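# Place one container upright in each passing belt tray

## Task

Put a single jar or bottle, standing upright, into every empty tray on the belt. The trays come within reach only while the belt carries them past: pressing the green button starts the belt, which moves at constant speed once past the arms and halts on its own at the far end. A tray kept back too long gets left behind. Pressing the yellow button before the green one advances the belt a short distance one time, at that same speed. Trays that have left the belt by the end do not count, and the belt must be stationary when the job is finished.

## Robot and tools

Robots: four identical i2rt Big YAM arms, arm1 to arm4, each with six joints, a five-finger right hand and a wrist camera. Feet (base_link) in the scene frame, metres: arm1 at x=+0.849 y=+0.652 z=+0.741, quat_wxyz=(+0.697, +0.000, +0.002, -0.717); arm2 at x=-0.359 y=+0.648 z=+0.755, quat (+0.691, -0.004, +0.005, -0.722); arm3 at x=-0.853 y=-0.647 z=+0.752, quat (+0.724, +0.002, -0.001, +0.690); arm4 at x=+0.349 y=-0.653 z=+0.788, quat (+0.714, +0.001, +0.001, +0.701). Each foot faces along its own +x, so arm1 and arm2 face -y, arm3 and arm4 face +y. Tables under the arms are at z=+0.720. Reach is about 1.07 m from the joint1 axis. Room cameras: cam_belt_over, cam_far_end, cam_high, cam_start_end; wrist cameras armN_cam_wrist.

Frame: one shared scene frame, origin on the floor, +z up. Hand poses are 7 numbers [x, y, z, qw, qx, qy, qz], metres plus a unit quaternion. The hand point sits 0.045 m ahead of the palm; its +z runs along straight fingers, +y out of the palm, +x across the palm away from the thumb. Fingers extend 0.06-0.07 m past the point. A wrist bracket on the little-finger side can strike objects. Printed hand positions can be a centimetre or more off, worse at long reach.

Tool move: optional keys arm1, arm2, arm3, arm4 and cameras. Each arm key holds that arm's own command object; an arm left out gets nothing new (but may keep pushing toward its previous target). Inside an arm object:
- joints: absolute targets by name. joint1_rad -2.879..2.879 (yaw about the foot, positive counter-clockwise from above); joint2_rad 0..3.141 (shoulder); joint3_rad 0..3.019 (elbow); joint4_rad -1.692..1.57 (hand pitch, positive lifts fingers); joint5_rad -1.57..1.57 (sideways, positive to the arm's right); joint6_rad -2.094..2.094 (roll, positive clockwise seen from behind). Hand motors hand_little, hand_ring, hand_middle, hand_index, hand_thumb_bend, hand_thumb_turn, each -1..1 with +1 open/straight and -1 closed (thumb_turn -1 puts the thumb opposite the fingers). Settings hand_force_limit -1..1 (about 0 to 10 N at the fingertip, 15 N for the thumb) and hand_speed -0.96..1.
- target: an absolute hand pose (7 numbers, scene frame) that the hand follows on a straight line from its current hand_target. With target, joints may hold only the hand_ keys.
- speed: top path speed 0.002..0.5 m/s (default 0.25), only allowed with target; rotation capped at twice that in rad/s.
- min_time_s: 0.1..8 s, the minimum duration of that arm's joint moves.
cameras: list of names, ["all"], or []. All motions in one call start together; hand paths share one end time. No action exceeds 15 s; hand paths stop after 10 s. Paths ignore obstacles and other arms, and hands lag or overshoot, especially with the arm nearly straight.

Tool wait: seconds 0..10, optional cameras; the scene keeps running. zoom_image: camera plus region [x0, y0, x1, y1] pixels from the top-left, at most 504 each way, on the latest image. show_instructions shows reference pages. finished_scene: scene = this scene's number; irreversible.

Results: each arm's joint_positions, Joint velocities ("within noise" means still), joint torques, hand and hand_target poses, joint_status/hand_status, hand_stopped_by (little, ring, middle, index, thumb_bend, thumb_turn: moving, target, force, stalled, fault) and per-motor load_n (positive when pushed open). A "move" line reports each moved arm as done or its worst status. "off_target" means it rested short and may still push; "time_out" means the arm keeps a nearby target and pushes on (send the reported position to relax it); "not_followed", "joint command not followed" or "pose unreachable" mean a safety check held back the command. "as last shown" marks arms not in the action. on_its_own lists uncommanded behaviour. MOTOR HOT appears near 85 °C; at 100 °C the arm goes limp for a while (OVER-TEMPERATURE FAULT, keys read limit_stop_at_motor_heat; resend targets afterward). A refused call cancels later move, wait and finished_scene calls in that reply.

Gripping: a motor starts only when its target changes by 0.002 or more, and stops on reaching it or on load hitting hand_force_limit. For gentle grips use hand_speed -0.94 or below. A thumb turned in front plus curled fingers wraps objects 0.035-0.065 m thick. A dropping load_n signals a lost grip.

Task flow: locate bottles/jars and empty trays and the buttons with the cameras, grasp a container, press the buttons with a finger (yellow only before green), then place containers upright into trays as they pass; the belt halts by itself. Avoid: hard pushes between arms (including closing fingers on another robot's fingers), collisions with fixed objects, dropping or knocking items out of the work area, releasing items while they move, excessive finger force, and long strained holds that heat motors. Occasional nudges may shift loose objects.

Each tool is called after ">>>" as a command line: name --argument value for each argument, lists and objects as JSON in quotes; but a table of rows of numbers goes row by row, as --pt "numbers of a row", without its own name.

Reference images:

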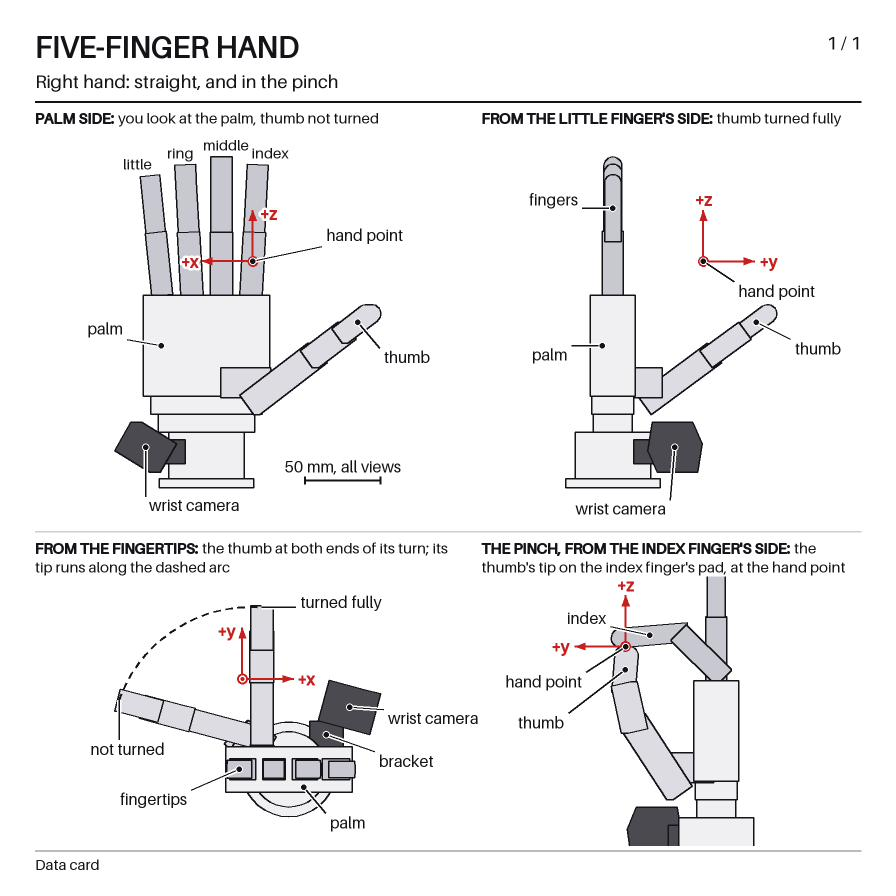

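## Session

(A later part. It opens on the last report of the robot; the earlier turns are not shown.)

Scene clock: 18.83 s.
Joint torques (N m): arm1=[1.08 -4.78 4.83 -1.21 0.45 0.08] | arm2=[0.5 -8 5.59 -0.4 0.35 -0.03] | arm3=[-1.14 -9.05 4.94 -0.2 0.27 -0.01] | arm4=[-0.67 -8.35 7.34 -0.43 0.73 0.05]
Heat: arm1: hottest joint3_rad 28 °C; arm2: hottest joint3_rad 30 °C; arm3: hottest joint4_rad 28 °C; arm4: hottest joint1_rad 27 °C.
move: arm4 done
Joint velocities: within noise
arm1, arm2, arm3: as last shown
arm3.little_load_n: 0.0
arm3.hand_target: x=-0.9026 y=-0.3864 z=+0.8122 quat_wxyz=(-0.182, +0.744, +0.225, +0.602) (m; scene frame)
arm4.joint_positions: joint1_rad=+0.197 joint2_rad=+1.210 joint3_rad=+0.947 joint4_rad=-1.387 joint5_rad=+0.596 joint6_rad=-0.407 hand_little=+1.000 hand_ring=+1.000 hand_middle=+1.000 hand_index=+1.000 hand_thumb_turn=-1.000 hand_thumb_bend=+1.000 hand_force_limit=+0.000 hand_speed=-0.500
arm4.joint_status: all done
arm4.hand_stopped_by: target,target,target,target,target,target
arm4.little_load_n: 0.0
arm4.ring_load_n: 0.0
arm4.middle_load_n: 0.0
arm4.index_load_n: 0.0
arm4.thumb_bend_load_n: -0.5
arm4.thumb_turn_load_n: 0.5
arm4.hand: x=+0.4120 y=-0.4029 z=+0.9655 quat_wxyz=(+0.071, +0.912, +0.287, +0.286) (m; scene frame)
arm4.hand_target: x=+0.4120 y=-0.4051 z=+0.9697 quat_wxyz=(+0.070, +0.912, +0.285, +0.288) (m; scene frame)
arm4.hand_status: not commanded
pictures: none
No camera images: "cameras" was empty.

>>> move --arm1 '{"target": [0.9272, 0.4212, 0.743, 0.5881, 0.2766, -0.7262, 0.224], "speed": 0.07}' --arm2 '{"target": [-0.3259, 0.3857, 0.743, 0.6066, 0.207, -0.749, 0.1676], "speed": 0.07}' --arm3 '{"target": [-0.9043, -0.3887, 0.743, -0.1819, 0.7439, 0.2246, 0.6024], "speed": 0.07}' --arm4 '{"joints": {"joint1_rad": 1.337, "joint2_rad": 1.35, "joint3_rad": 0.62, "joint4_rad": -1.5, "joint5_rad": 1.24, "joint6_rad": 0.88}, "min_time_s": 3}' --cameras '["arm1_cam_wrist", "arm2_cam_wrist", "arm3_cam_wrist", "arm4_cam_wrist"]'

Scene clock: 24.03 s.
Joint torques (N m): arm1=[1.14 -5.07 2.89 -0.69 0.55 0.08] | arm2=[-0.56 -9.52 3.52 -0.43 0.49 -0.06] | arm3=[-0.85 -9.17 2.93 0.21 0.39 -0.02] | arm4=[-0.56 -5.95 5 -1.54 0.93 0.03]
Heat: arm1: hottest joint3_rad 28 °C; arm2: hottest joint3_rad 30 °C; arm3: hottest joint4_rad 28 °C; arm4: hottest joint1_rad 27 °C.
move: arm1 done; arm2 off_target; arm3 off_target; arm4 done
Joint velocities: within noise
arm1.joint_positions: joint1_rad=+1.054 joint2_rad=+1.881 joint3_rad=+0.715 joint4_rad=-1.369 joint5_rad=+1.203 joint6_rad=+0.975 hand_little=+1.000 hand_ring=+1.000 hand_middle=+1.000 hand_index=+1.000 hand_thumb_turn=-1.000 hand_thumb_bend=+1.000 hand_force_limit=+0.000 hand_speed=-0.500
arm1.joint_status: not commanded
arm1.hand_stopped_by: target,target,target,target,target,target
arm1.little_load_n: 0.0
arm1.ring_load_n: 0.0
arm1.middle_load_n: 0.0
arm1.index_load_n: -0.5
arm1.thumb_bend_load_n: 0.0
arm1.thumb_turn_load_n: 0.5
arm1.hand: x=+0.9192 y=+0.4242 z=+0.7488 quat_wxyz=(+0.593, +0.282, -0.723, +0.214) (m; scene frame)
arm1.hand_target: x=+0.9272 y=+0.4213 z=+0.7432 quat_wxyz=(+0.588, +0.277, -0.726, +0.224) (m; scene frame)
arm1.hand_status: done (0.010 m and 1.4 deg from the pose sent, 0.071 m and 1.7 deg at the start)
arm2.joint_positions: joint1_rad=+0.829 joint2_rad=+1.913 joint3_rad=+0.737 joint4_rad=-1.251 joint5_rad=+1.241 joint6_rad=+0.871 hand_little=+1.000 hand_ring=+1.000 hand_middle=+1.000 hand_index=+1.000 hand_thumb_turn=-1.000 hand_thumb_bend=+1.000 hand_force_limit=+0.000 hand_speed=-0.500
arm2.joint_status: not commanded
arm2.hand_stopped_by: target,target,target,target,target,target
arm2.little_load_n: 0.0
arm2.ring_load_n: 0.0
arm2.middle_load_n: 0.0
arm2.index_load_n: 0.0
arm2.thumb_bend_load_n: 0.0
arm2.thumb_turn_load_n: 0.5
arm2.hand: x=-0.3336 y=+0.3916 z=+0.7473 quat_wxyz=(+0.611, +0.211, -0.746, +0.159) (m; scene frame)
arm2.hand_target: x=-0.3260 y=+0.3858 z=+0.7432 quat_wxyz=(+0.607, +0.207, -0.749, +0.167) (m; scene frame)
arm2.hand_status: off_target (0.011 m and 1.2 deg from the pose sent, 0.074 m and 1.7 deg at the start)
arm3.joint_positions: joint1_rad=+0.891 joint2_rad=+1.913 joint3_rad=+0.760 joint4_rad=-1.311 joint5_rad=+1.231 joint6_rad=+0.905 hand_little=+1.000 hand_ring=+1.000 hand_middle=+1.000 hand_index=+1.000 hand_thumb_turn=-1.000 hand_thumb_bend=+1.000 hand_force_limit=+0.000 hand_speed=-0.500
arm3.joint_status: not commanded
arm3.hand_stopped_by: target,target,target,target,target,target
arm3.little_load_n: 0.0
arm3.ring_load_n: 0.0
arm3.middle_load_n: 0.0
arm3.index_load_n: 0.0
arm3.thumb_bend_load_n: 0.0
arm3.thumb_turn_load_n: 0.0
arm3.hand: x=-0.8969 y=-0.3913 z=+0.7525 quat_wxyz=(-0.174, +0.744, +0.225, +0.605) (m; scene frame)
arm3.hand_target: x=-0.9041 y=-0.3889 z=+0.7433 quat_wxyz=(-0.182, +0.744, +0.225, +0.602) (m; scene frame)
arm3.hand_status: off_target (0.012 m and 0.9 deg from the pose sent, 0.074 m and 1.4 deg at the start)
arm4.joint_positions: joint1_rad=+1.330 joint2_rad=+1.343 joint3_rad=+0.619 joint4_rad=-1.482 joint5_rad=+1.235 joint6_rad=+0.873 hand_little=+1.000 hand_ring=+1.000 hand_middle=+1.000 hand_index=+1.000 hand_thumb_turn=-1.000 hand_thumb_bend=+1.000 hand_force_limit=+0.000 hand_speed=-0.500
arm4.joint_status: all done
arm4.hand_stopped_by: target,target,target,target,target,target
arm4.little_load_n: 0.0
arm4.ring_load_n: 0.0
arm4.middle_load_n: 0.0
arm4.index_load_n: 0.0
arm4.thumb_bend_load_n: 0.0
arm4.thumb_turn_load_n: 0.0
arm4.hand: x=+0.2384 y=-0.4552 z=+0.8974 quat_wxyz=(-0.371, +0.717, +0.345, +0.478) (m; scene frame)
arm4.hand_target: x=+0.2388 y=-0.4559 z=+0.8993 quat_wxyz=(-0.370, +0.712, +0.351, +0.483) (m; scene frame)
arm4.hand_status: not commanded
pictures: arm1_cam_wrist, arm2_cam_wrist, arm3_cam_wrist, arm4_cam_wrist
Images, in order (width x height): arm1_cam_wrist 896x504, arm2_cam_wrist 896x504, arm3_cam_wrist 896x504, arm4_cam_wrist 896x504.

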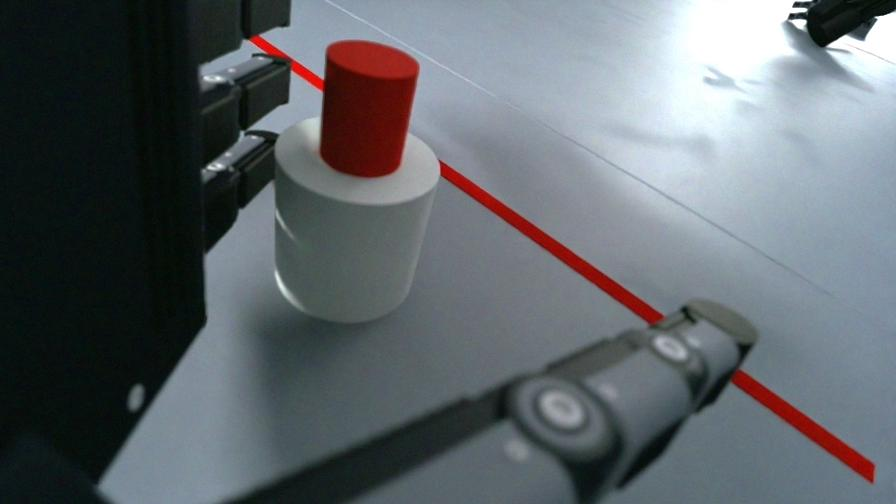

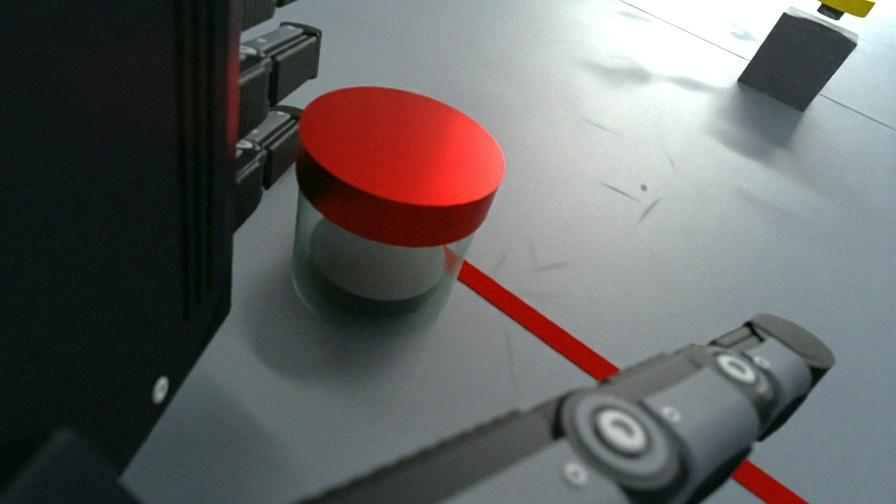

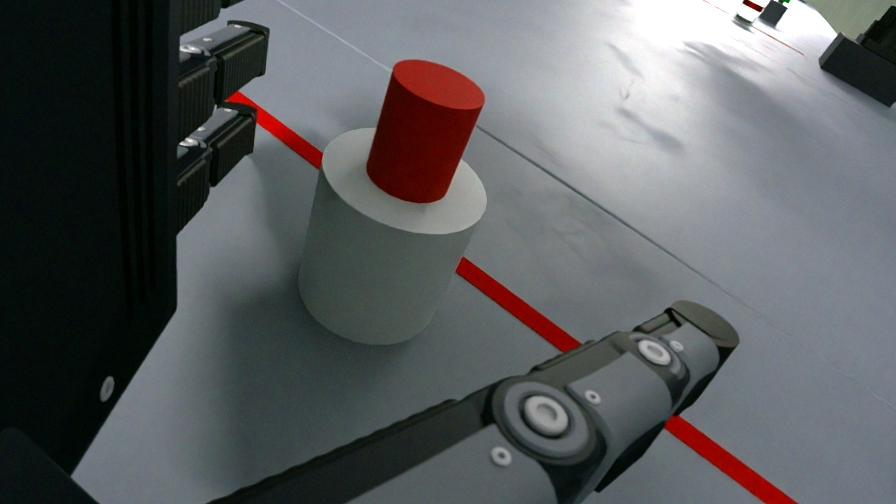

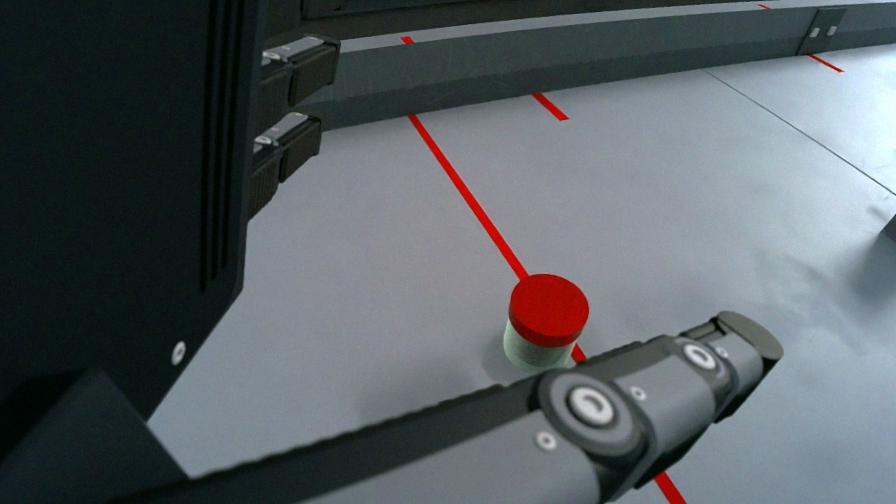

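>>> move --arm1 '{"target": [0.9280, 0.4208, 0.740, 0.5881, 0.2766, -0.7262, 0.224], "speed": 0.03, "joints": {"hand_thumb_bend": 0.3, "hand_speed": -0.4, "hand_force_limit": -0.6}}' --arm2 '{"joints": {"hand_thumb_bend": 0.3, "hand_speed": -0.4, "hand_force_limit": -0.6}}' --arm3 '{"target": [-0.9050, -0.3890, 0.7365, -0.1819, 0.7439, 0.2246, 0.6024], "speed": 0.03, "joints": {"hand_thumb_bend": 0.3, "hand_speed": -0.4, "hand_force_limit": -0.6}}' --arm4 '{"target": [0.3274, -0.398, 0.82, -0.1639, 0.7503, 0.2024, 0.6076], "speed": 0.13}' --cameras '["arm4_cam_wrist", "arm3_cam_wrist"]'

Scene clock: 28.80 s.
Joint torques (N m): arm1=[1.14 -4.48 3.11 -0.55 0.54 0.08] | arm2=[0.44 -9 3.52 -0.4 0.39 -0.02] | arm3=[-0.32 -7.36 3.1 0.27 0.3 0.01] | arm4=[-1.38 -10.17 4.18 -0.83 0.74 0.03]
Heat: arm1: hottest joint3_rad 28 °C; arm2: hottest joint3_rad 30 °C; arm3: hottest joint4_rad 28 °C; arm4: hottest joint1_rad 27 °C.
move: arm1 off_target; arm2 done; arm3 off_target; arm4 done
Joint velocities: within noise
arm1.joint_positions: joint1_rad=+1.054 joint2_rad=+1.881 joint3_rad=+0.715 joint4_rad=-1.365 joint5_rad=+1.203 joint6_rad=+0.976 hand_little=+1.000 hand_ring=+1.000 hand_middle=+1.000 hand_index=+1.000 hand_thumb_turn=-1.000 hand_thumb_bend=+0.300 hand_force_limit=-0.600 hand_speed=-0.400
arm1.joint_status: all done
arm1.hand_stopped_by: target,target,target,target,target,target
arm1.little_load_n: 0.0
arm1.ring_load_n: 0.0
arm1.middle_load_n: 0.0
arm1.index_load_n: 0.0
arm1.thumb_bend_load_n: 0.0
arm1.thumb_turn_load_n: 0.0
arm1.hand: x=+0.9196 y=+0.4240 z=+0.7480 quat_wxyz=(+0.592, +0.280, -0.724, +0.216) (m; scene frame)
arm1.hand_target: x=+0.9280 y=+0.4209 z=+0.7403 quat_wxyz=(+0.588, +0.277, -0.726, +0.224) (m; scene frame)
arm1.hand_status: off_target (0.012 m and 1.2 deg from the pose sent, 0.013 m and 1.4 deg at the start)
arm2.joint_positions: joint1_rad=+0.829 joint2_rad=+1.913 joint3_rad=+0.737 joint4_rad=-1.251 joint5_rad=+1.241 joint6_rad=+0.871 hand_little=+1.000 hand_ring=+1.000 hand_middle=+1.000 hand_index=+1.000 hand_thumb_turn=-1.000 hand_thumb_bend=+0.300 hand_force_limit=-0.600 hand_speed=-0.400
arm2.joint_status: all done
arm2.hand_stopped_by: target,target,target,target,target,target
arm2.little_load_n: 0.0
arm2.ring_load_n: 0.0
arm2.middle_load_n: 0.0
arm2.index_load_n: 0.0
arm2.thumb_bend_load_n: 0.0
arm2.thumb_turn_load_n: 0.0
arm2.hand: x=-0.3336 y=+0.3916 z=+0.7473 quat_wxyz=(+0.611, +0.211, -0.746, +0.159) (m; scene frame)
arm2.hand_target: x=-0.3260 y=+0.3858 z=+0.7432 quat_wxyz=(+0.607, +0.207, -0.749, +0.167) (m; scene frame)
arm2.hand_status: not commanded
arm3.joint_positions: joint1_rad=+0.891 joint2_rad=+1.913 joint3_rad=+0.760 joint4_rad=-1.303 joint5_rad=+1.231 joint6_rad=+0.908 hand_little=+1.000 hand_ring=+1.000 hand_middle=+1.000 hand_index=+1.000 hand_thumb_turn=-1.000 hand_thumb_bend=+0.300 hand_force_limit=-0.600 hand_speed=-0.400
arm3.joint_status: all done
arm3.hand_stopped_by: target,target,target,target,target,target
arm3.little_load_n: 0.0
arm3.ring_load_n: 0.0
arm3.middle_load_n: 0.0
arm3.index_load_n: 0.0
arm3.thumb_bend_load_n: 0.0
arm3.thumb_turn_load_n: 0.0
arm3.hand: x=-0.8978 y=-0.3906 z=+0.7510 quat_wxyz=(-0.178, +0.745, +0.222, +0.603) (m; scene frame)
arm3.hand_target: x=-0.9046 y=-0.3894 z=+0.7372 quat_wxyz=(-0.182, +0.744, +0.225, +0.602) (m; scene frame)
arm3.hand_status: off_target (0.016 m and 0.6 deg from the pose sent, 0.018 m and 0.9 deg at the start)
arm4.joint_positions: joint1_rad=+0.805 joint2_rad=+1.793 joint3_rad=+0.711 joint4_rad=-1.384 joint5_rad=+1.242 joint6_rad=+0.892 hand_little=+1.000 hand_ring=+1.000 hand_middle=+1.000 hand_index=+1.000 hand_thumb_turn=-1.000 hand_thumb_bend=+1.000 hand_force_limit=+0.000 hand_speed=-0.500
arm4.joint_status: not commanded
arm4.hand_stopped_by: target,target,target,target,target,target
arm4.little_load_n: 0.0
arm4.ring_load_n: 0.0
arm4.middle_load_n: 0.0
arm4.index_load_n: 0.0
arm4.thumb_bend_load_n: 0.0
arm4.thumb_turn_load_n: 0.5
arm4.hand: x=+0.3322 y=-0.4055 z=+0.8214 quat_wxyz=(-0.155, +0.746, +0.213, +0.611) (m; scene frame)
arm4.hand_target: x=+0.3274 y=-0.3981 z=+0.8201 quat_wxyz=(-0.164, +0.750, +0.203, +0.608) (m; scene frame)
arm4.hand_status: done (0.009 m and 1.7 deg from the pose sent, 0.131 m and 32.7 deg at the start)
pictures: arm3_cam_wrist, arm4_cam_wrist
Images, in order (width x height): arm3_cam_wrist 896x504, arm4_cam_wrist 896x504.

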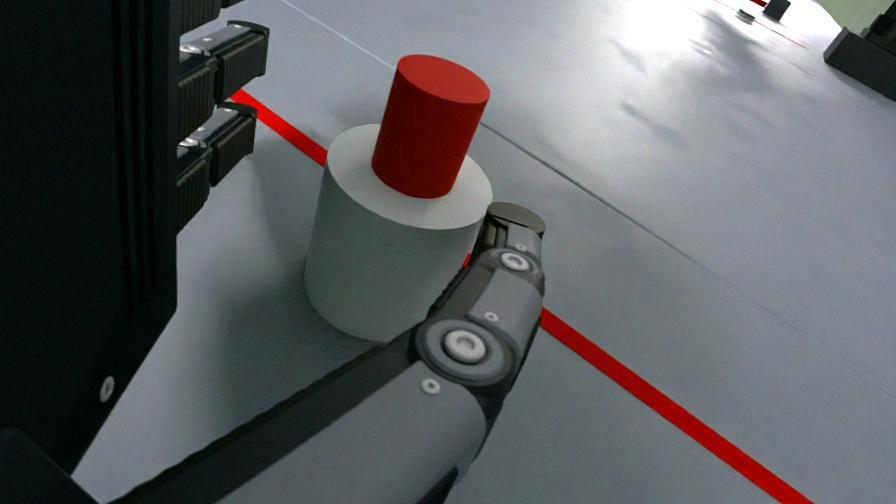

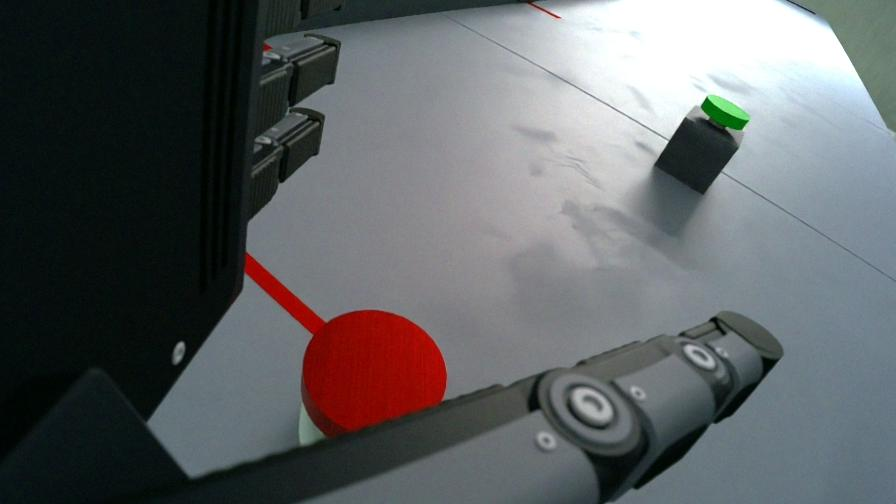

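>>> move --arm1 '{"joints": {"hand_thumb_bend": -0.8, "hand_speed": -0.88}}' --arm2 '{"joints": {"hand_thumb_bend": -0.8, "hand_speed": -0.88}}' --arm3 '{"target": [-0.9050, -0.3890, 0.730, -0.1819, 0.7439, 0.2246, 0.6024], "speed": 0.03, "joints": {"hand_thumb_bend": -0.8, "hand_speed": -0.88}}' --arm4 '{"target": [0.3264, -0.3985, 0.742, -0.1639, 0.7503, 0.2024, 0.6076], "speed": 0.06, "joints": {"hand_force_limit": -0.6}}' --cameras '["arm1_cam_wrist", "arm2_cam_wrist", "arm3_cam_wrist", "arm4_cam_wrist"]'

Scene clock: 36.17 s.
Joint torques (N m): arm1=[1.03 -4.42 3.12 -0.55 0.55 0.08] | arm2=[-0.15 -9.35 3.54 -0.29 0.44 -0.02] | arm3=[-0.21 -5.77 3.19 0.77 0.31 -0.03] | arm4=[-0.97 -10.52 2.19 -0.25 0.62 0.01]
Heat: arm1: hottest joint3_rad 28 °C; arm2: hottest joint3_rad 29 °C; arm3: hottest joint4_rad 28 °C; arm4: hottest joint1_rad 27 °C.
move: arm1 done; arm2 off_target; arm3 moving; arm4 moving
Joint velocities: within noise
arm1.joint_positions: joint1_rad=+1.054 joint2_rad=+1.881 joint3_rad=+0.715 joint4_rad=-1.365 joint5_rad=+1.203 joint6_rad=+0.976 hand_little=+1.000 hand_ring=+1.000 hand_middle=+1.000 hand_index=+1.000 hand_thumb_turn=-1.000 hand_thumb_bend=-0.781 hand_force_limit=-0.600 hand_speed=-0.880
arm1.joint_status: all done
arm1.hand_stopped_by: target,target,target,target,moving,target
arm1.little_load_n: 0.0
arm1.ring_load_n: 0.0
arm1.middle_load_n: 0.0
arm1.index_load_n: 0.0
arm1.thumb_bend_load_n: 0.0
arm1.thumb_turn_load_n: 0.0
arm1.hand: x=+0.9196 y=+0.4240 z=+0.7480 quat_wxyz=(+0.592, +0.280, -0.724, +0.216) (m; scene frame)
arm1.hand_target: x=+0.9280 y=+0.4209 z=+0.7403 quat_wxyz=(+0.588, +0.277, -0.726, +0.224) (m; scene frame)
arm1.hand_status: not commanded
arm2.joint_positions: joint1_rad=+0.829 joint2_rad=+1.913 joint3_rad=+0.737 joint4_rad=-1.251 joint5_rad=+1.241 joint6_rad=+0.871 hand_little=+1.000 hand_ring=+1.000 hand_middle=+1.000 hand_index=+1.000 hand_thumb_turn=-1.000 hand_thumb_bend=-0.163 hand_force_limit=-0.600 hand_speed=-0.880
arm2.joint_status: hand_thumb_bend off_target (ended at -0.163, target -0.800); the others done
arm2.hand_stopped_by: target,target,target,target,force,target
arm2.little_load_n: 0.0
arm2.ring_load_n: 0.0
arm2.middle_load_n: 0.0
arm2.index_load_n: 0.0
arm2.thumb_bend_load_n: 3.0
arm2.thumb_turn_load_n: 0.5
arm2.hand: x=-0.3336 y=+0.3916 z=+0.7473 quat_wxyz=(+0.611, +0.211, -0.746, +0.159) (m; scene frame)
arm2.hand_target: x=-0.3260 y=+0.3858 z=+0.7432 quat_wxyz=(+0.607, +0.207, -0.749, +0.167) (m; scene frame)
arm2.hand_status: not commanded
arm3.joint_positions: joint1_rad=+0.891 joint2_rad=+1.913 joint3_rad=+0.760 joint4_rad=-1.293 joint5_rad=+1.231 joint6_rad=+0.908 hand_little=+1.000 hand_ring=+1.000 hand_middle=+1.000 hand_index=+1.000 hand_thumb_turn=-1.000 hand_thumb_bend=-0.781 hand_force_limit=-0.600 hand_speed=-0.880
arm3.joint_status: all done
arm3.hand_stopped_by: target,target,target,target,moving,target
arm3.little_load_n: 0.0
arm3.ring_load_n: 0.0
arm3.middle_load_n: 0.0
arm3.index_load_n: 0.0
arm3.thumb_bend_load_n: 0.0
arm3.thumb_turn_load_n: 0.0
arm3.hand: x=-0.8988 y=-0.3898 z=+0.7493 quat_wxyz=(-0.181, +0.747, +0.219, +0.601) (m; scene frame)
arm3.hand_target: x=-0.9044 y=-0.3896 z=+0.7312 quat_wxyz=(-0.182, +0.744, +0.225, +0.602) (m; scene frame)
arm3.hand_status: moving (0.020 m and 0.7 deg from the pose sent, 0.022 m and 0.6 deg at the start)
arm4.joint_positions: joint1_rad=+0.805 joint2_rad=+2.022 joint3_rad=+0.733 joint4_rad=-1.178 joint5_rad=+1.242 joint6_rad=+0.899 hand_little=+1.000 hand_ring=+1.000 hand_middle=+1.000 hand_index=+1.000 hand_thumb_turn=-1.000 hand_thumb_bend=+1.000 hand_force_limit=-0.600 hand_speed=-0.500
arm4.joint_status: all done
arm4.hand_stopped_by: target,target,target,target,target,target
arm4.little_load_n: 0.0
arm4.ring_load_n: 0.0
arm4.middle_load_n: 0.0
arm4.index_load_n: 0.0
arm4.thumb_bend_load_n: 0.0
arm4.thumb_turn_load_n: 0.5
arm4.hand: x=+0.3295 y=-0.4030 z=+0.7481 quat_wxyz=(-0.157, +0.747, +0.210, +0.611) (m; scene frame)
arm4.hand_target: x=+0.3263 y=-0.3985 z=+0.7422 quat_wxyz=(-0.164, +0.750, +0.202, +0.608) (m; scene frame)
arm4.hand_status: moving (0.008 m and 1.3 deg from the pose sent, 0.080 m and 1.7 deg at the start)
pictures: arm1_cam_wrist, arm2_cam_wrist, arm3_cam_wrist, arm4_cam_wrist
Images, in order (width x height): arm1_cam_wrist 896x504, arm2_cam_wrist 896x504, arm3_cam_wrist 896x504, arm4_cam_wrist 896x504.

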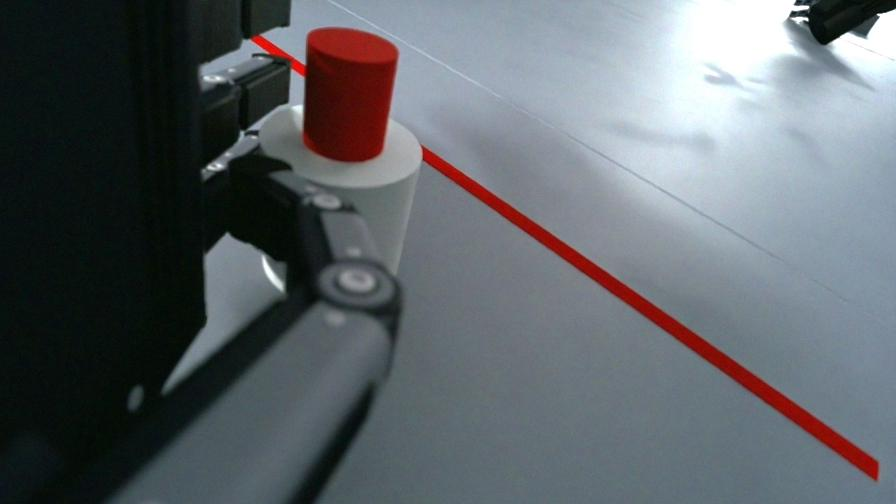

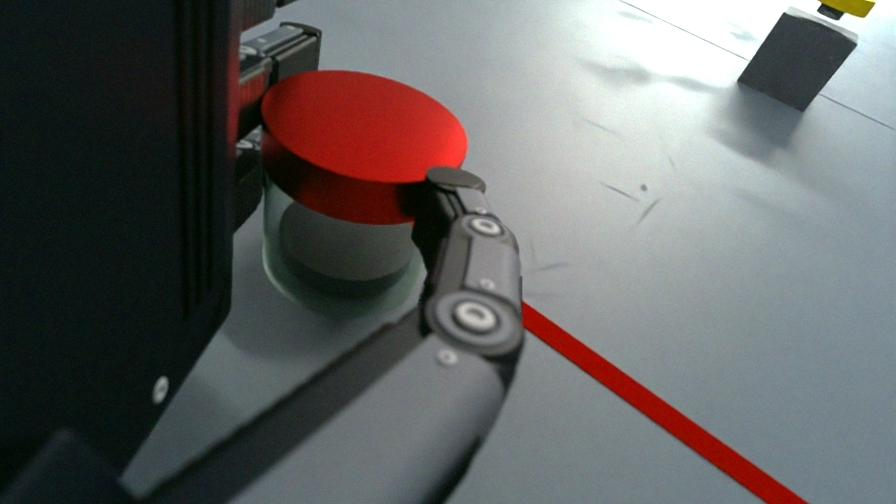

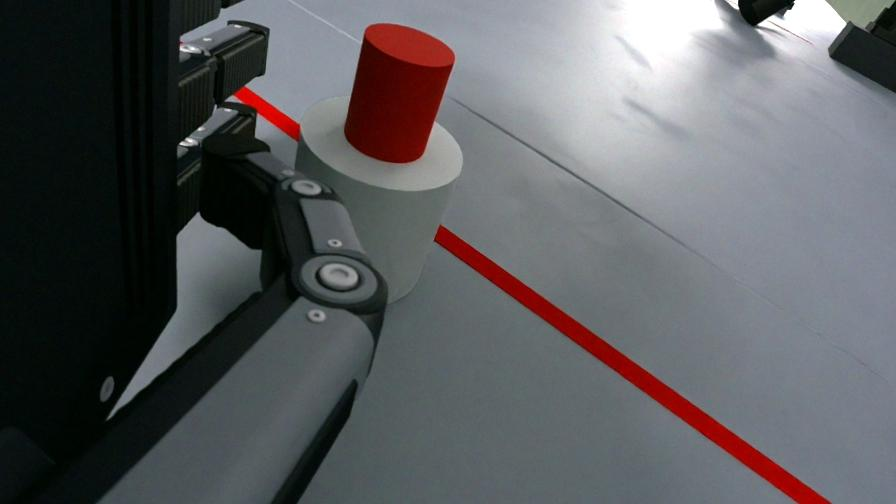

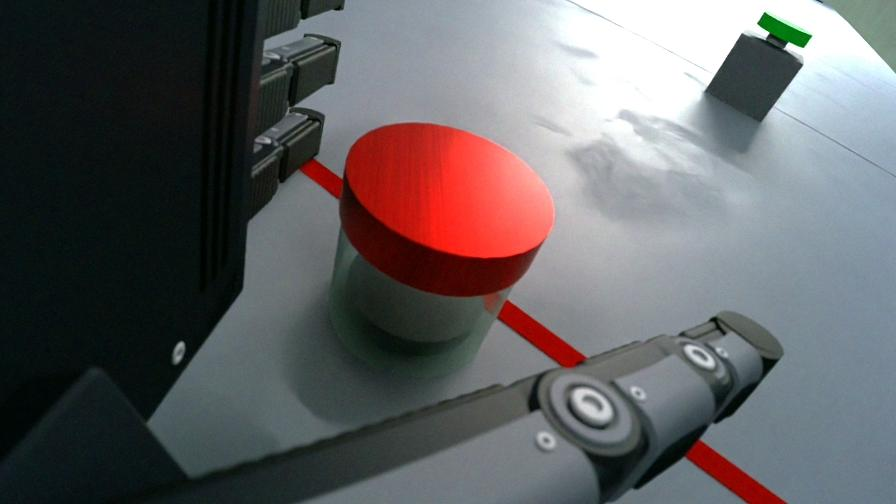

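>>> move --arm1 '{"joints": {"hand_thumb_bend": 1.0, "hand_speed": -0.2}}' --arm2 '{"joints": {"hand_index": 0.0, "hand_middle": 0.2, "hand_speed": -0.93}}' --arm3 '{"joints": {"hand_thumb_bend": 1.0, "hand_speed": -0.2}}' --arm4 '{"joints": {"hand_thumb_bend": 0.3, "hand_speed": -0.4}}' --cameras '["arm1_cam_wrist", "arm3_cam_wrist"]'

>>> move --arm1 '{"target": [0.918, 0.405, 0.740, 0.5881, 0.2766, -0.7262, 0.224], "speed": 0.05}' --arm3 '{"target": [-0.885, -0.3715, 0.738, -0.1819, 0.7439, 0.2246, 0.6024], "speed": 0.05}' --arm2 '{"target": [-0.326, 0.3858, 0.83, 0.6066, 0.207, -0.749, 0.1676], "speed": 0.09}' --cameras '["arm1_cam_wrist", "arm2_cam_wrist", "arm3_cam_wrist"]'

Scene clock: 41.97 s.
Joint torques (N m): arm1=[1.14 -4.42 3.11 -0.57 0.55 0.07] | arm2=[0.15 -9.47 3.74 -0.24 0.5 -0.01] | arm3=[-0.32 -6.3 3.19 0.7 0.31 -0.02] | arm4=[-0.85 -10.4 2.24 -0.29 0.65 0.02]
Heat: arm1: hottest joint3_rad 28 °C; arm2: hottest joint3_rad 29 °C; arm3: hottest joint4_rad 28 °C; arm4: hottest joint1_rad 27 °C.
move: arm1 done; arm2 off_target; arm3 done; arm4 done
Joint velocities: within noise
arm1.joint_positions: joint1_rad=+1.054 joint2_rad=+1.881 joint3_rad=+0.715 joint4_rad=-1.365 joint5_rad=+1.203 joint6_rad=+0.976 hand_little=+1.000 hand_ring=+1.000 hand_middle=+1.000 hand_index=+1.000 hand_thumb_turn=-1.000 hand_thumb_bend=+1.000 hand_force_limit=-0.600 hand_speed=-0.200
arm1.joint_status: all done
arm1.hand_stopped_by: target,target,target,target,target,target
arm1.little_load_n: 0.0
arm1.ring_load_n: 0.0
arm1.middle_load_n: 0.0
arm1.index_load_n: 0.0
arm1.thumb_bend_load_n: 0.0
arm1.thumb_turn_load_n: 0.5
arm1.hand: x=+0.9196 y=+0.4240 z=+0.7480 quat_wxyz=(+0.592, +0.280, -0.724, +0.216) (m; scene frame)
arm1.hand_target: x=+0.9280 y=+0.4209 z=+0.7403 quat_wxyz=(+0.588, +0.277, -0.726, +0.224) (m; scene frame)
arm1.hand_status: not commanded
arm2.joint_positions: joint1_rad=+0.829 joint2_rad=+1.913 joint3_rad=+0.737 joint4_rad=-1.251 joint5_rad=+1.241 joint6_rad=+0.871 hand_little=+1.000 hand_ring=+1.000 hand_middle=+0.962 hand_index=+0.929 hand_thumb_turn=-1.000 hand_thumb_bend=-0.162 hand_force_limit=-0.600 hand_speed=-0.930
arm2.joint_status: hand_middle off_target (ended at +0.962, target +0.200); hand_index off_target (ended at +0.929, target +0.000); the others done
arm2.hand_stopped_by: target,target,force,force,force,target
arm2.little_load_n: 0.0
arm2.ring_load_n: 0.0
arm2.middle_load_n: 0.0
arm2.index_load_n: 2.0
arm2.thumb_bend_load_n: 8.5
arm2.thumb_turn_load_n: 0.0
arm2.hand: x=-0.3335 y=+0.3916 z=+0.7473 quat_wxyz=(+0.611, +0.211, -0.746, +0.159) (m; scene frame)
arm2.hand_target: x=-0.3260 y=+0.3858 z=+0.7432 quat_wxyz=(+0.607, +0.207, -0.749, +0.167) (m; scene frame)
arm2.hand_status: not commanded
arm3.joint_positions: joint1_rad=+0.891 joint2_rad=+1.913 joint3_rad=+0.760 joint4_rad=-1.293 joint5_rad=+1.231 joint6_rad=+0.908 hand_little=+1.000 hand_ring=+1.000 hand_middle=+1.000 hand_index=+1.000 hand_thumb_turn=-1.000 hand_thumb_bend=+1.000 hand_force_limit=-0.600 hand_speed=-0.200
arm3.joint_status: all done
arm3.hand_stopped_by: target,target,target,target,target,target
arm3.little_load_n: 0.0
arm3.ring_load_n: 0.0
arm3.middle_load_n: 0.0
arm3.index_load_n: 0.0
arm3.thumb_bend_load_n: -0.5
arm3.thumb_turn_load_n: 0.0
arm3.hand: x=-0.8988 y=-0.3898 z=+0.7493 quat_wxyz=(-0.181, +0.747, +0.219, +0.601) (m; scene frame)
arm3.hand_target: x=-0.9044 y=-0.3896 z=+0.7312 quat_wxyz=(-0.182, +0.744, +0.225, +0.602) (m; scene frame)
arm3.hand_status: not commanded
arm4.joint_positions: joint1_rad=+0.805 joint2_rad=+2.022 joint3_rad=+0.733 joint4_rad=-1.178 joint5_rad=+1.242 joint6_rad=+0.899 hand_little=+1.000 hand_ring=+1.000 hand_middle=+1.000 hand_index=+1.000 hand_thumb_turn=-1.000 hand_thumb_bend=+0.300 hand_force_limit=-0.600 hand_speed=-0.400
arm4.joint_status: all done
arm4.hand_stopped_by: target,target,target,target,target,target
arm4.little_load_n: 0.0
arm4.ring_load_n: 0.0
arm4.middle_load_n: 0.0
arm4.index_load_n: 0.0
arm4.thumb_bend_load_n: 0.0
arm4.thumb_turn_load_n: 0.0
arm4.hand: x=+0.3295 y=-0.4030 z=+0.7481 quat_wxyz=(-0.157, +0.747, +0.210, +0.611) (m; scene frame)
arm4.hand_target: x=+0.3263 y=-0.3985 z=+0.7422 quat_wxyz=(-0.164, +0.750, +0.202, +0.608) (m; scene frame)
arm4.hand_status: not commanded
pictures: arm1_cam_wrist, arm3_cam_wrist
Images, in order (width x height): arm1_cam_wrist 896x504, arm3_cam_wrist 896x504.

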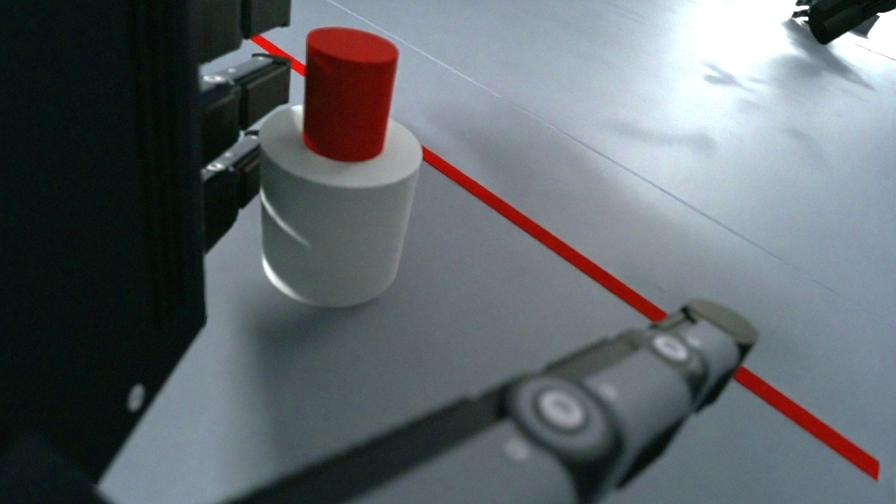

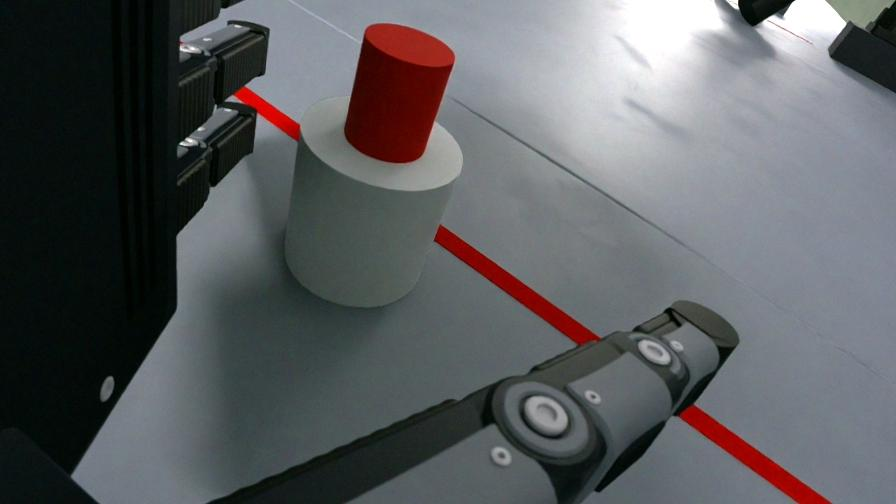

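Scene clock: 43.70 s.
Joint torques (N m): arm1=[-0.62 -5.71 2.22 -0.25 0.53 -0.2] | arm2=[0.56 -10.17 5.6 -1.39 0.53 -0.09] | arm3=[-3.25 -10.64 1.26 0.62 0.1 -0.3] | arm4=[-1.26 -10.46 2.13 -0.28 0.63 0.03]
Heat: arm1: hottest joint3_rad 28 °C; arm2: hottest joint3_rad 29 °C; arm3: hottest joint4_rad 28 °C; arm4: hottest joint1_rad 27 °C.
move: arm1 done; arm2 off_target; arm3 off_target
Joint velocities: within noise
arm1.joint_positions: joint1_rad=+1.015 joint2_rad=+1.875 joint3_rad=+0.715 joint4_rad=-1.275 joint5_rad=+1.255 joint6_rad=+0.891 hand_little=+1.000 hand_ring=+1.000 hand_middle=+1.000 hand_index=+1.000 hand_thumb_turn=-1.000 hand_thumb_bend=+1.000 hand_force_limit=-0.600 hand_speed=-0.200
arm1.joint_status: not commanded
arm1.hand_stopped_by: target,target,target,target,target,target
arm1.little_load_n: 0.0
arm1.ring_load_n: 0.0
arm1.middle_load_n: 0.0
arm1.index_load_n: -1.0
arm1.thumb_bend_load_n: 0.0
arm1.thumb_turn_load_n: 0.5
arm1.hand: x=+0.9193 y=+0.4074 z=+0.7441 quat_wxyz=(+0.589, +0.281, -0.723, +0.229) (m; scene frame)
arm1.hand_target: x=+0.9181 y=+0.4051 z=+0.7401 quat_wxyz=(+0.588, +0.276, -0.726, +0.224) (m; scene frame)
arm1.hand_status: done (0.005 m and 0.9 deg from the pose sent, 0.021 m and 1.2 deg at the start)
arm2.joint_positions: joint1_rad=+0.829 joint2_rad=+1.695 joint3_rad=+0.742 joint4_rad=-1.478 joint5_rad=+1.241 joint6_rad=+0.871 hand_little=+1.000 hand_ring=+1.000 hand_middle=+0.962 hand_index=+0.929 hand_thumb_turn=-1.000 hand_thumb_bend=-0.164 hand_force_limit=-0.600 hand_speed=-0.930
arm2.joint_status: not commanded
arm2.hand_stopped_by: target,target,force,force,force,target
arm2.little_load_n: 0.0
arm2.ring_load_n: 0.0
arm2.middle_load_n: 0.0
arm2.index_load_n: 0.0
arm2.thumb_bend_load_n: 0.0
arm2.thumb_turn_load_n: 0.0
arm2.hand: x=-0.3348 y=+0.3936 z=+0.8226 quat_wxyz=(+0.612, +0.212, -0.746, +0.158) (m; scene frame)
arm2.hand_target: x=-0.3262 y=+0.3860 z=+0.8300 quat_wxyz=(+0.606, +0.207, -0.749, +0.168) (m; scene frame)
arm2.hand_status: off_target (0.014 m and 1.4 deg from the pose sent, 0.083 m and 1.2 deg at the start)
arm3.joint_positions: joint1_rad=+0.849 joint2_rad=+1.905 joint3_rad=+0.753 joint4_rad=-1.141 joint5_rad=+1.300 joint6_rad=+0.750 hand_little=+1.000 hand_ring=+1.000 hand_middle=+1.000 hand_index=+1.000 hand_thumb_turn=-1.000 hand_thumb_bend=+1.000 hand_force_limit=-0.600 hand_speed=-0.200
arm3.joint_status: not commanded
arm3.hand_stopped_by: target,target,target,target,target,target
arm3.little_load_n: 0.0
arm3.ring_load_n: 0.0
arm3.middle_load_n: 0.0
arm3.index_load_n: -0.5
arm3.thumb_bend_load_n: 0.0
arm3.thumb_turn_load_n: 0.0
arm3.hand: x=-0.8954 y=-0.3679 z=+0.7452 quat_wxyz=(-0.197, +0.739, +0.231, +0.601) (m; scene frame)
arm3.hand_target: x=-0.8854 y=-0.3720 z=+0.7384 quat_wxyz=(-0.182, +0.744, +0.224, +0.603) (m; scene frame)
arm3.hand_status: off_target (0.013 m and 2.0 deg from the pose sent, 0.026 m and 0.8 deg at the start)
arm4: as last shown
pictures: arm1_cam_wrist, arm2_cam_wrist, arm3_cam_wrist
Images, in order (width x height): arm1_cam_wrist 896x504, arm2_cam_wrist 896x504, arm3_cam_wrist 896x504.

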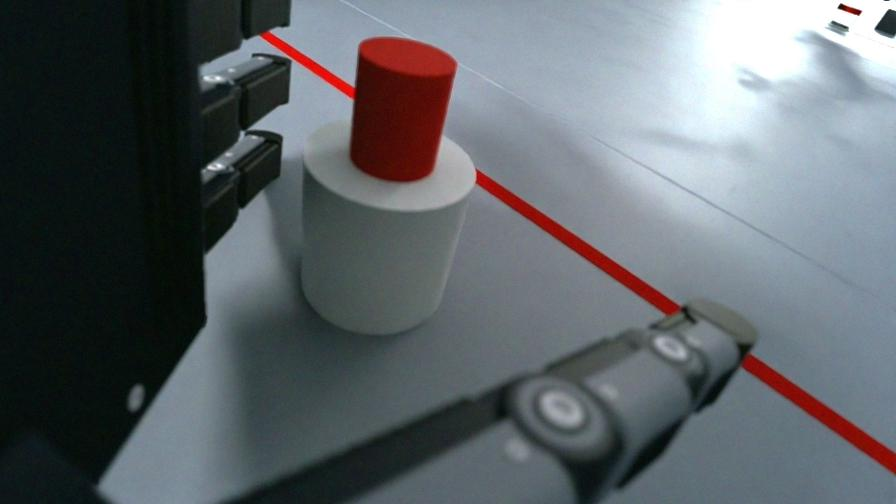

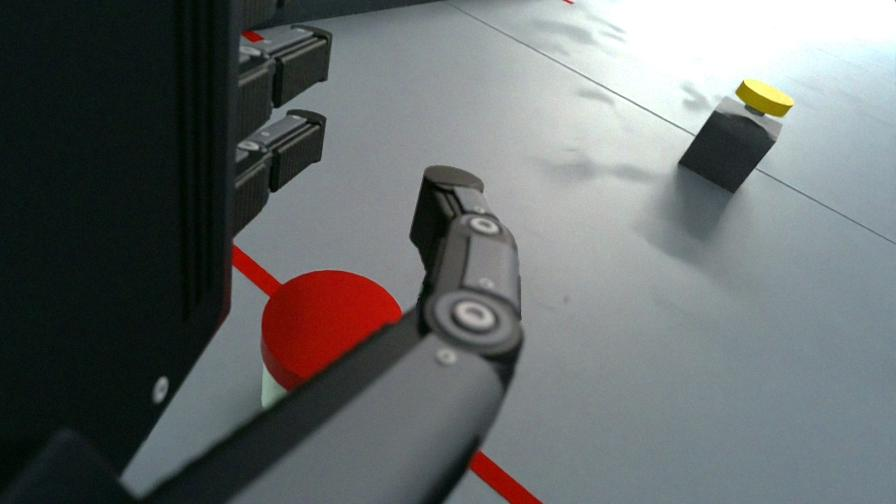

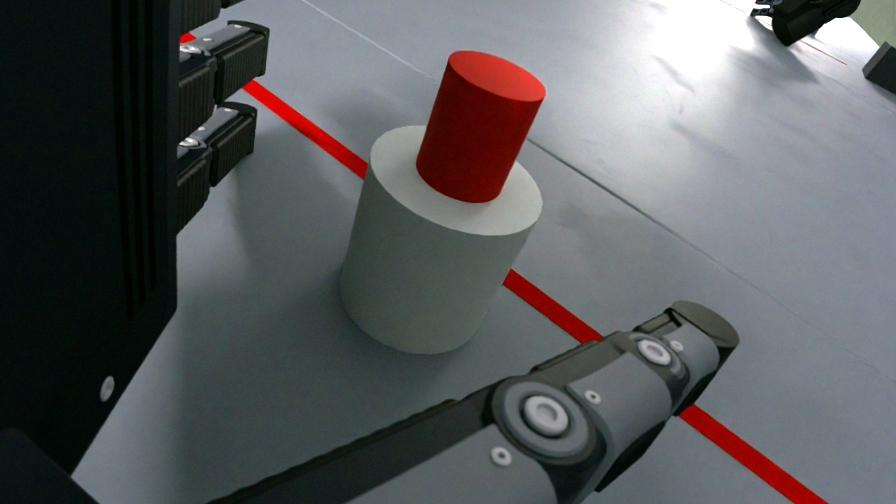

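>>> move --arm1 '{"target": [0.909, 0.403, 0.739, 0.5881, 0.2766, -0.7262, 0.224], "speed": 0.04}' --arm3 '{"target": [-0.870, -0.377, 0.738, -0.1819, 0.7439, 0.2246, 0.6024], "speed": 0.04}' --arm2 '{"target": [-0.338, 0.375, 0.82, 0.6066, 0.207, -0.749, 0.1676], "speed": 0.05, "joints": {"hand_thumb_bend": 1.0, "hand_index": 1.0, "hand_middle": 1.0, "hand_speed": -0.2}}' --arm4 '{"joints": {"hand_thumb_bend": -0.8, "hand_speed": -0.86, "hand_force_limit": -0.4}}' --cameras '["arm1_cam_wrist", "arm2_cam_wrist", "arm3_cam_wrist", "arm4_cam_wrist"]'

Scene clock: 49.73 s.
Joint torques (N m): arm1=[-0.79 -6.18 1.29 -0.14 0.13 -0.19] | arm2=[-0.97 -10.17 4.33 -0.39 0.66 -0.14] | arm3=[-3.96 -10.93 0.69 0.38 -0.19 -0.32] | arm4=[-1.2 -10.52 2.15 -0.34 0.63 0.03]
Heat: arm1: hottest joint3_rad 28 °C; arm2: hottest joint3_rad 30 °C; arm3: hottest joint4_rad 28 °C; arm4: hottest joint1_rad 27 °C.
move: arm1 done; arm2 done; arm3 off_target; arm4 off_target
Joint velocities: within noise
arm1.joint_positions: joint1_rad=+0.996 joint2_rad=+1.866 joint3_rad=+0.704 joint4_rad=-1.220 joint5_rad=+1.281 joint6_rad=+0.841 hand_little=+1.000 hand_ring=+1.000 hand_middle=+1.000 hand_index=+1.000 hand_thumb_turn=-1.000 hand_thumb_bend=+1.000 hand_force_limit=-0.600 hand_speed=-0.200
arm1.joint_status: not commanded
arm1.hand_stopped_by: target,target,target,target,target,target
arm1.little_load_n: 0.0
arm1.ring_load_n: 0.0
arm1.middle_load_n: 0.0
arm1.index_load_n: -0.5
arm1.thumb_bend_load_n: 0.0
arm1.thumb_turn_load_n: 0.0
arm1.hand: x=+0.9158 y=+0.4013 z=+0.7430 quat_wxyz=(+0.589, +0.283, -0.720, +0.234) (m; scene frame)
arm1.hand_target: x=+0.9093 y=+0.4031 z=+0.7392 quat_wxyz=(+0.588, +0.276, -0.726, +0.224) (m; scene frame)
arm1.hand_status: done (0.008 m and 1.6 deg from the pose sent, 0.012 m and 0.9 deg at the start)
arm2.joint_positions: joint1_rad=+0.787 joint2_rad=+1.695 joint3_rad=+0.742 joint4_rad=-1.373 joint5_rad=+1.275 joint6_rad=+0.759 hand_little=+1.000 hand_ring=+1.000 hand_middle=+1.000 hand_index=+1.000 hand_thumb_turn=-1.000 hand_thumb_bend=+1.000 hand_force_limit=-0.600 hand_speed=-0.200
arm2.joint_status: all done
arm2.hand_stopped_by: target,target,target,target,target,target
arm2.little_load_n: 0.0
arm2.ring_load_n: 0.0
arm2.middle_load_n: 0.0
arm2.index_load_n: 0.5
arm2.thumb_bend_load_n: 0.0
arm2.thumb_turn_load_n: 0.0
arm2.hand: x=-0.3400 y=+0.3799 z=+0.8170 quat_wxyz=(+0.611, +0.215, -0.745, +0.159) (m; scene frame)
arm2.hand_target: x=-0.3380 y=+0.3750 z=+0.8201 quat_wxyz=(+0.607, +0.207, -0.749, +0.168) (m; scene frame)
arm2.hand_status: done (0.006 m and 1.5 deg from the pose sent, 0.019 m and 1.4 deg at the start)
arm3.joint_positions: joint1_rad=+0.827 joint2_rad=+1.881 joint3_rad=+0.709 joint4_rad=-1.051 joint5_rad=+1.325 joint6_rad=+0.696 hand_little=+1.000 hand_ring=+1.000 hand_middle=+1.000 hand_index=+1.000 hand_thumb_turn=-1.000 hand_thumb_bend=+1.000 hand_force_limit=-0.600 hand_speed=-0.200
arm3.joint_status: not commanded
arm3.hand_stopped_by: target,target,target,target,target,target
arm3.little_load_n: 0.0
arm3.ring_load_n: 0.0
arm3.middle_load_n: 0.5
arm3.index_load_n: 0.0
arm3.thumb_bend_load_n: 0.0
arm3.thumb_turn_load_n: 0.0
arm3.hand: x=-0.8835 y=-0.3687 z=+0.7436 quat_wxyz=(-0.206, +0.738, +0.226, +0.601) (m; scene frame)
arm3.hand_target: x=-0.8706 y=-0.3774 z=+0.7385 quat_wxyz=(-0.182, +0.744, +0.224, +0.603) (m; scene frame)
arm3.hand_status: off_target (0.017 m and 2.9 deg from the pose sent, 0.028 m and 2.0 deg at the start)
arm4.joint_positions: joint1_rad=+0.805 joint2_rad=+2.022 joint3_rad=+0.733 joint4_rad=-1.178 joint5_rad=+1.242 joint6_rad=+0.899 hand_little=+1.000 hand_ring=+1.000 hand_middle=+1.000 hand_index=+1.000 hand_thumb_turn=-1.000 hand_thumb_bend=-0.043 hand_force_limit=-0.400 hand_speed=-0.860
arm4.joint_status: hand_thumb_bend off_target (ended at -0.043, target -0.800); the others done
arm4.hand_stopped_by: target,target,target,target,force,target
arm4.little_load_n: 0.0
arm4.ring_load_n: 0.0
arm4.middle_load_n: 0.0
arm4.index_load_n: 0.0
arm4.thumb_bend_load_n: 5.5
arm4.thumb_turn_load_n: 1.0
arm4.hand: x=+0.3295 y=-0.4030 z=+0.7481 quat_wxyz=(-0.157, +0.747, +0.210, +0.611) (m; scene frame)
arm4.hand_target: x=+0.3263 y=-0.3985 z=+0.7422 quat_wxyz=(-0.164, +0.750, +0.202, +0.608) (m; scene frame)
arm4.hand_status: not commanded
pictures: arm1_cam_wrist, arm2_cam_wrist, arm3_cam_wrist, arm4_cam_wrist
Images, in order (width x height): arm1_cam_wrist 896x504, arm2_cam_wrist 896x504, arm3_cam_wrist 896x504, arm4_cam_wrist 896x504.

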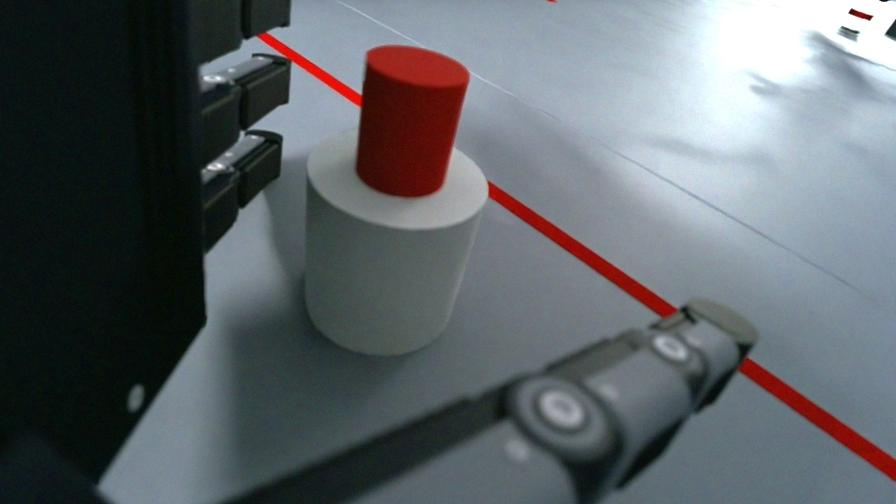

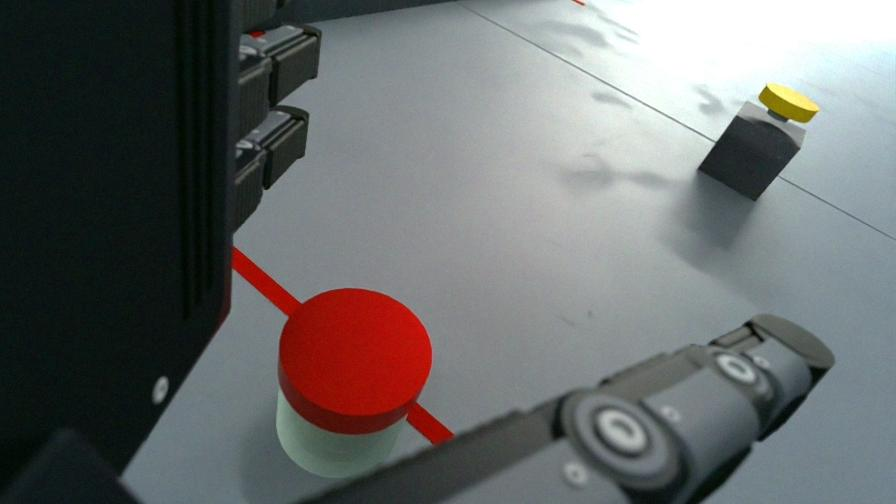

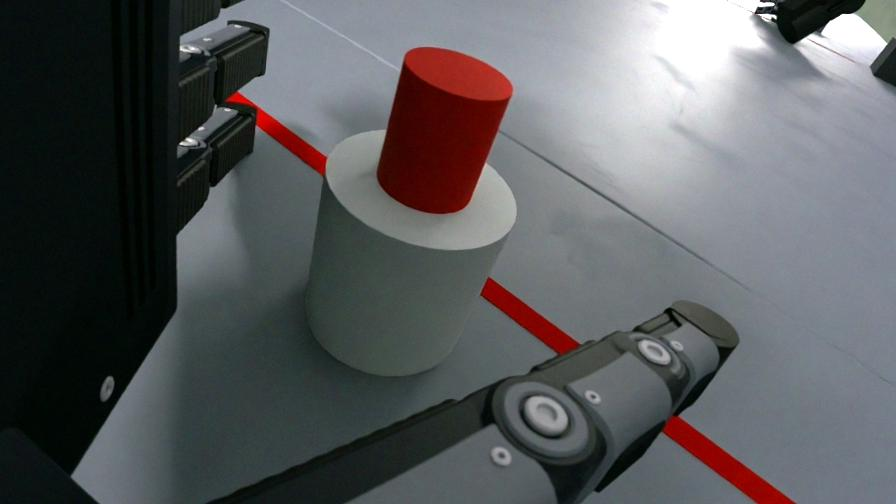

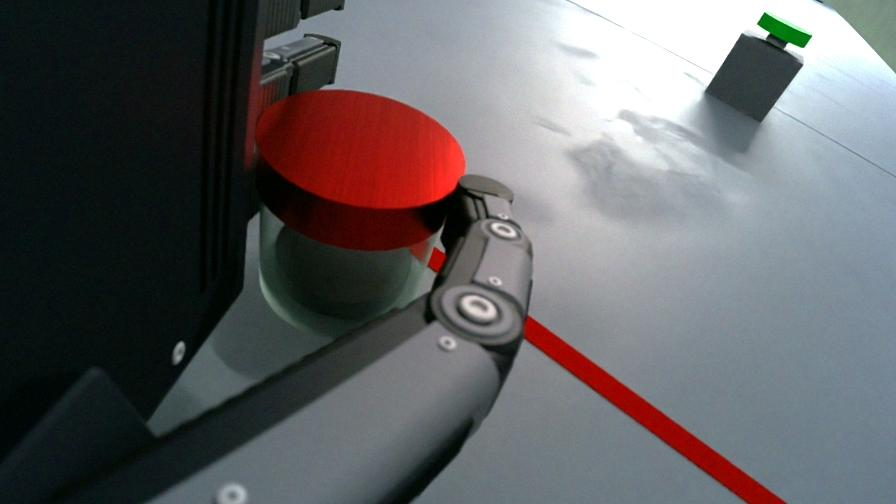

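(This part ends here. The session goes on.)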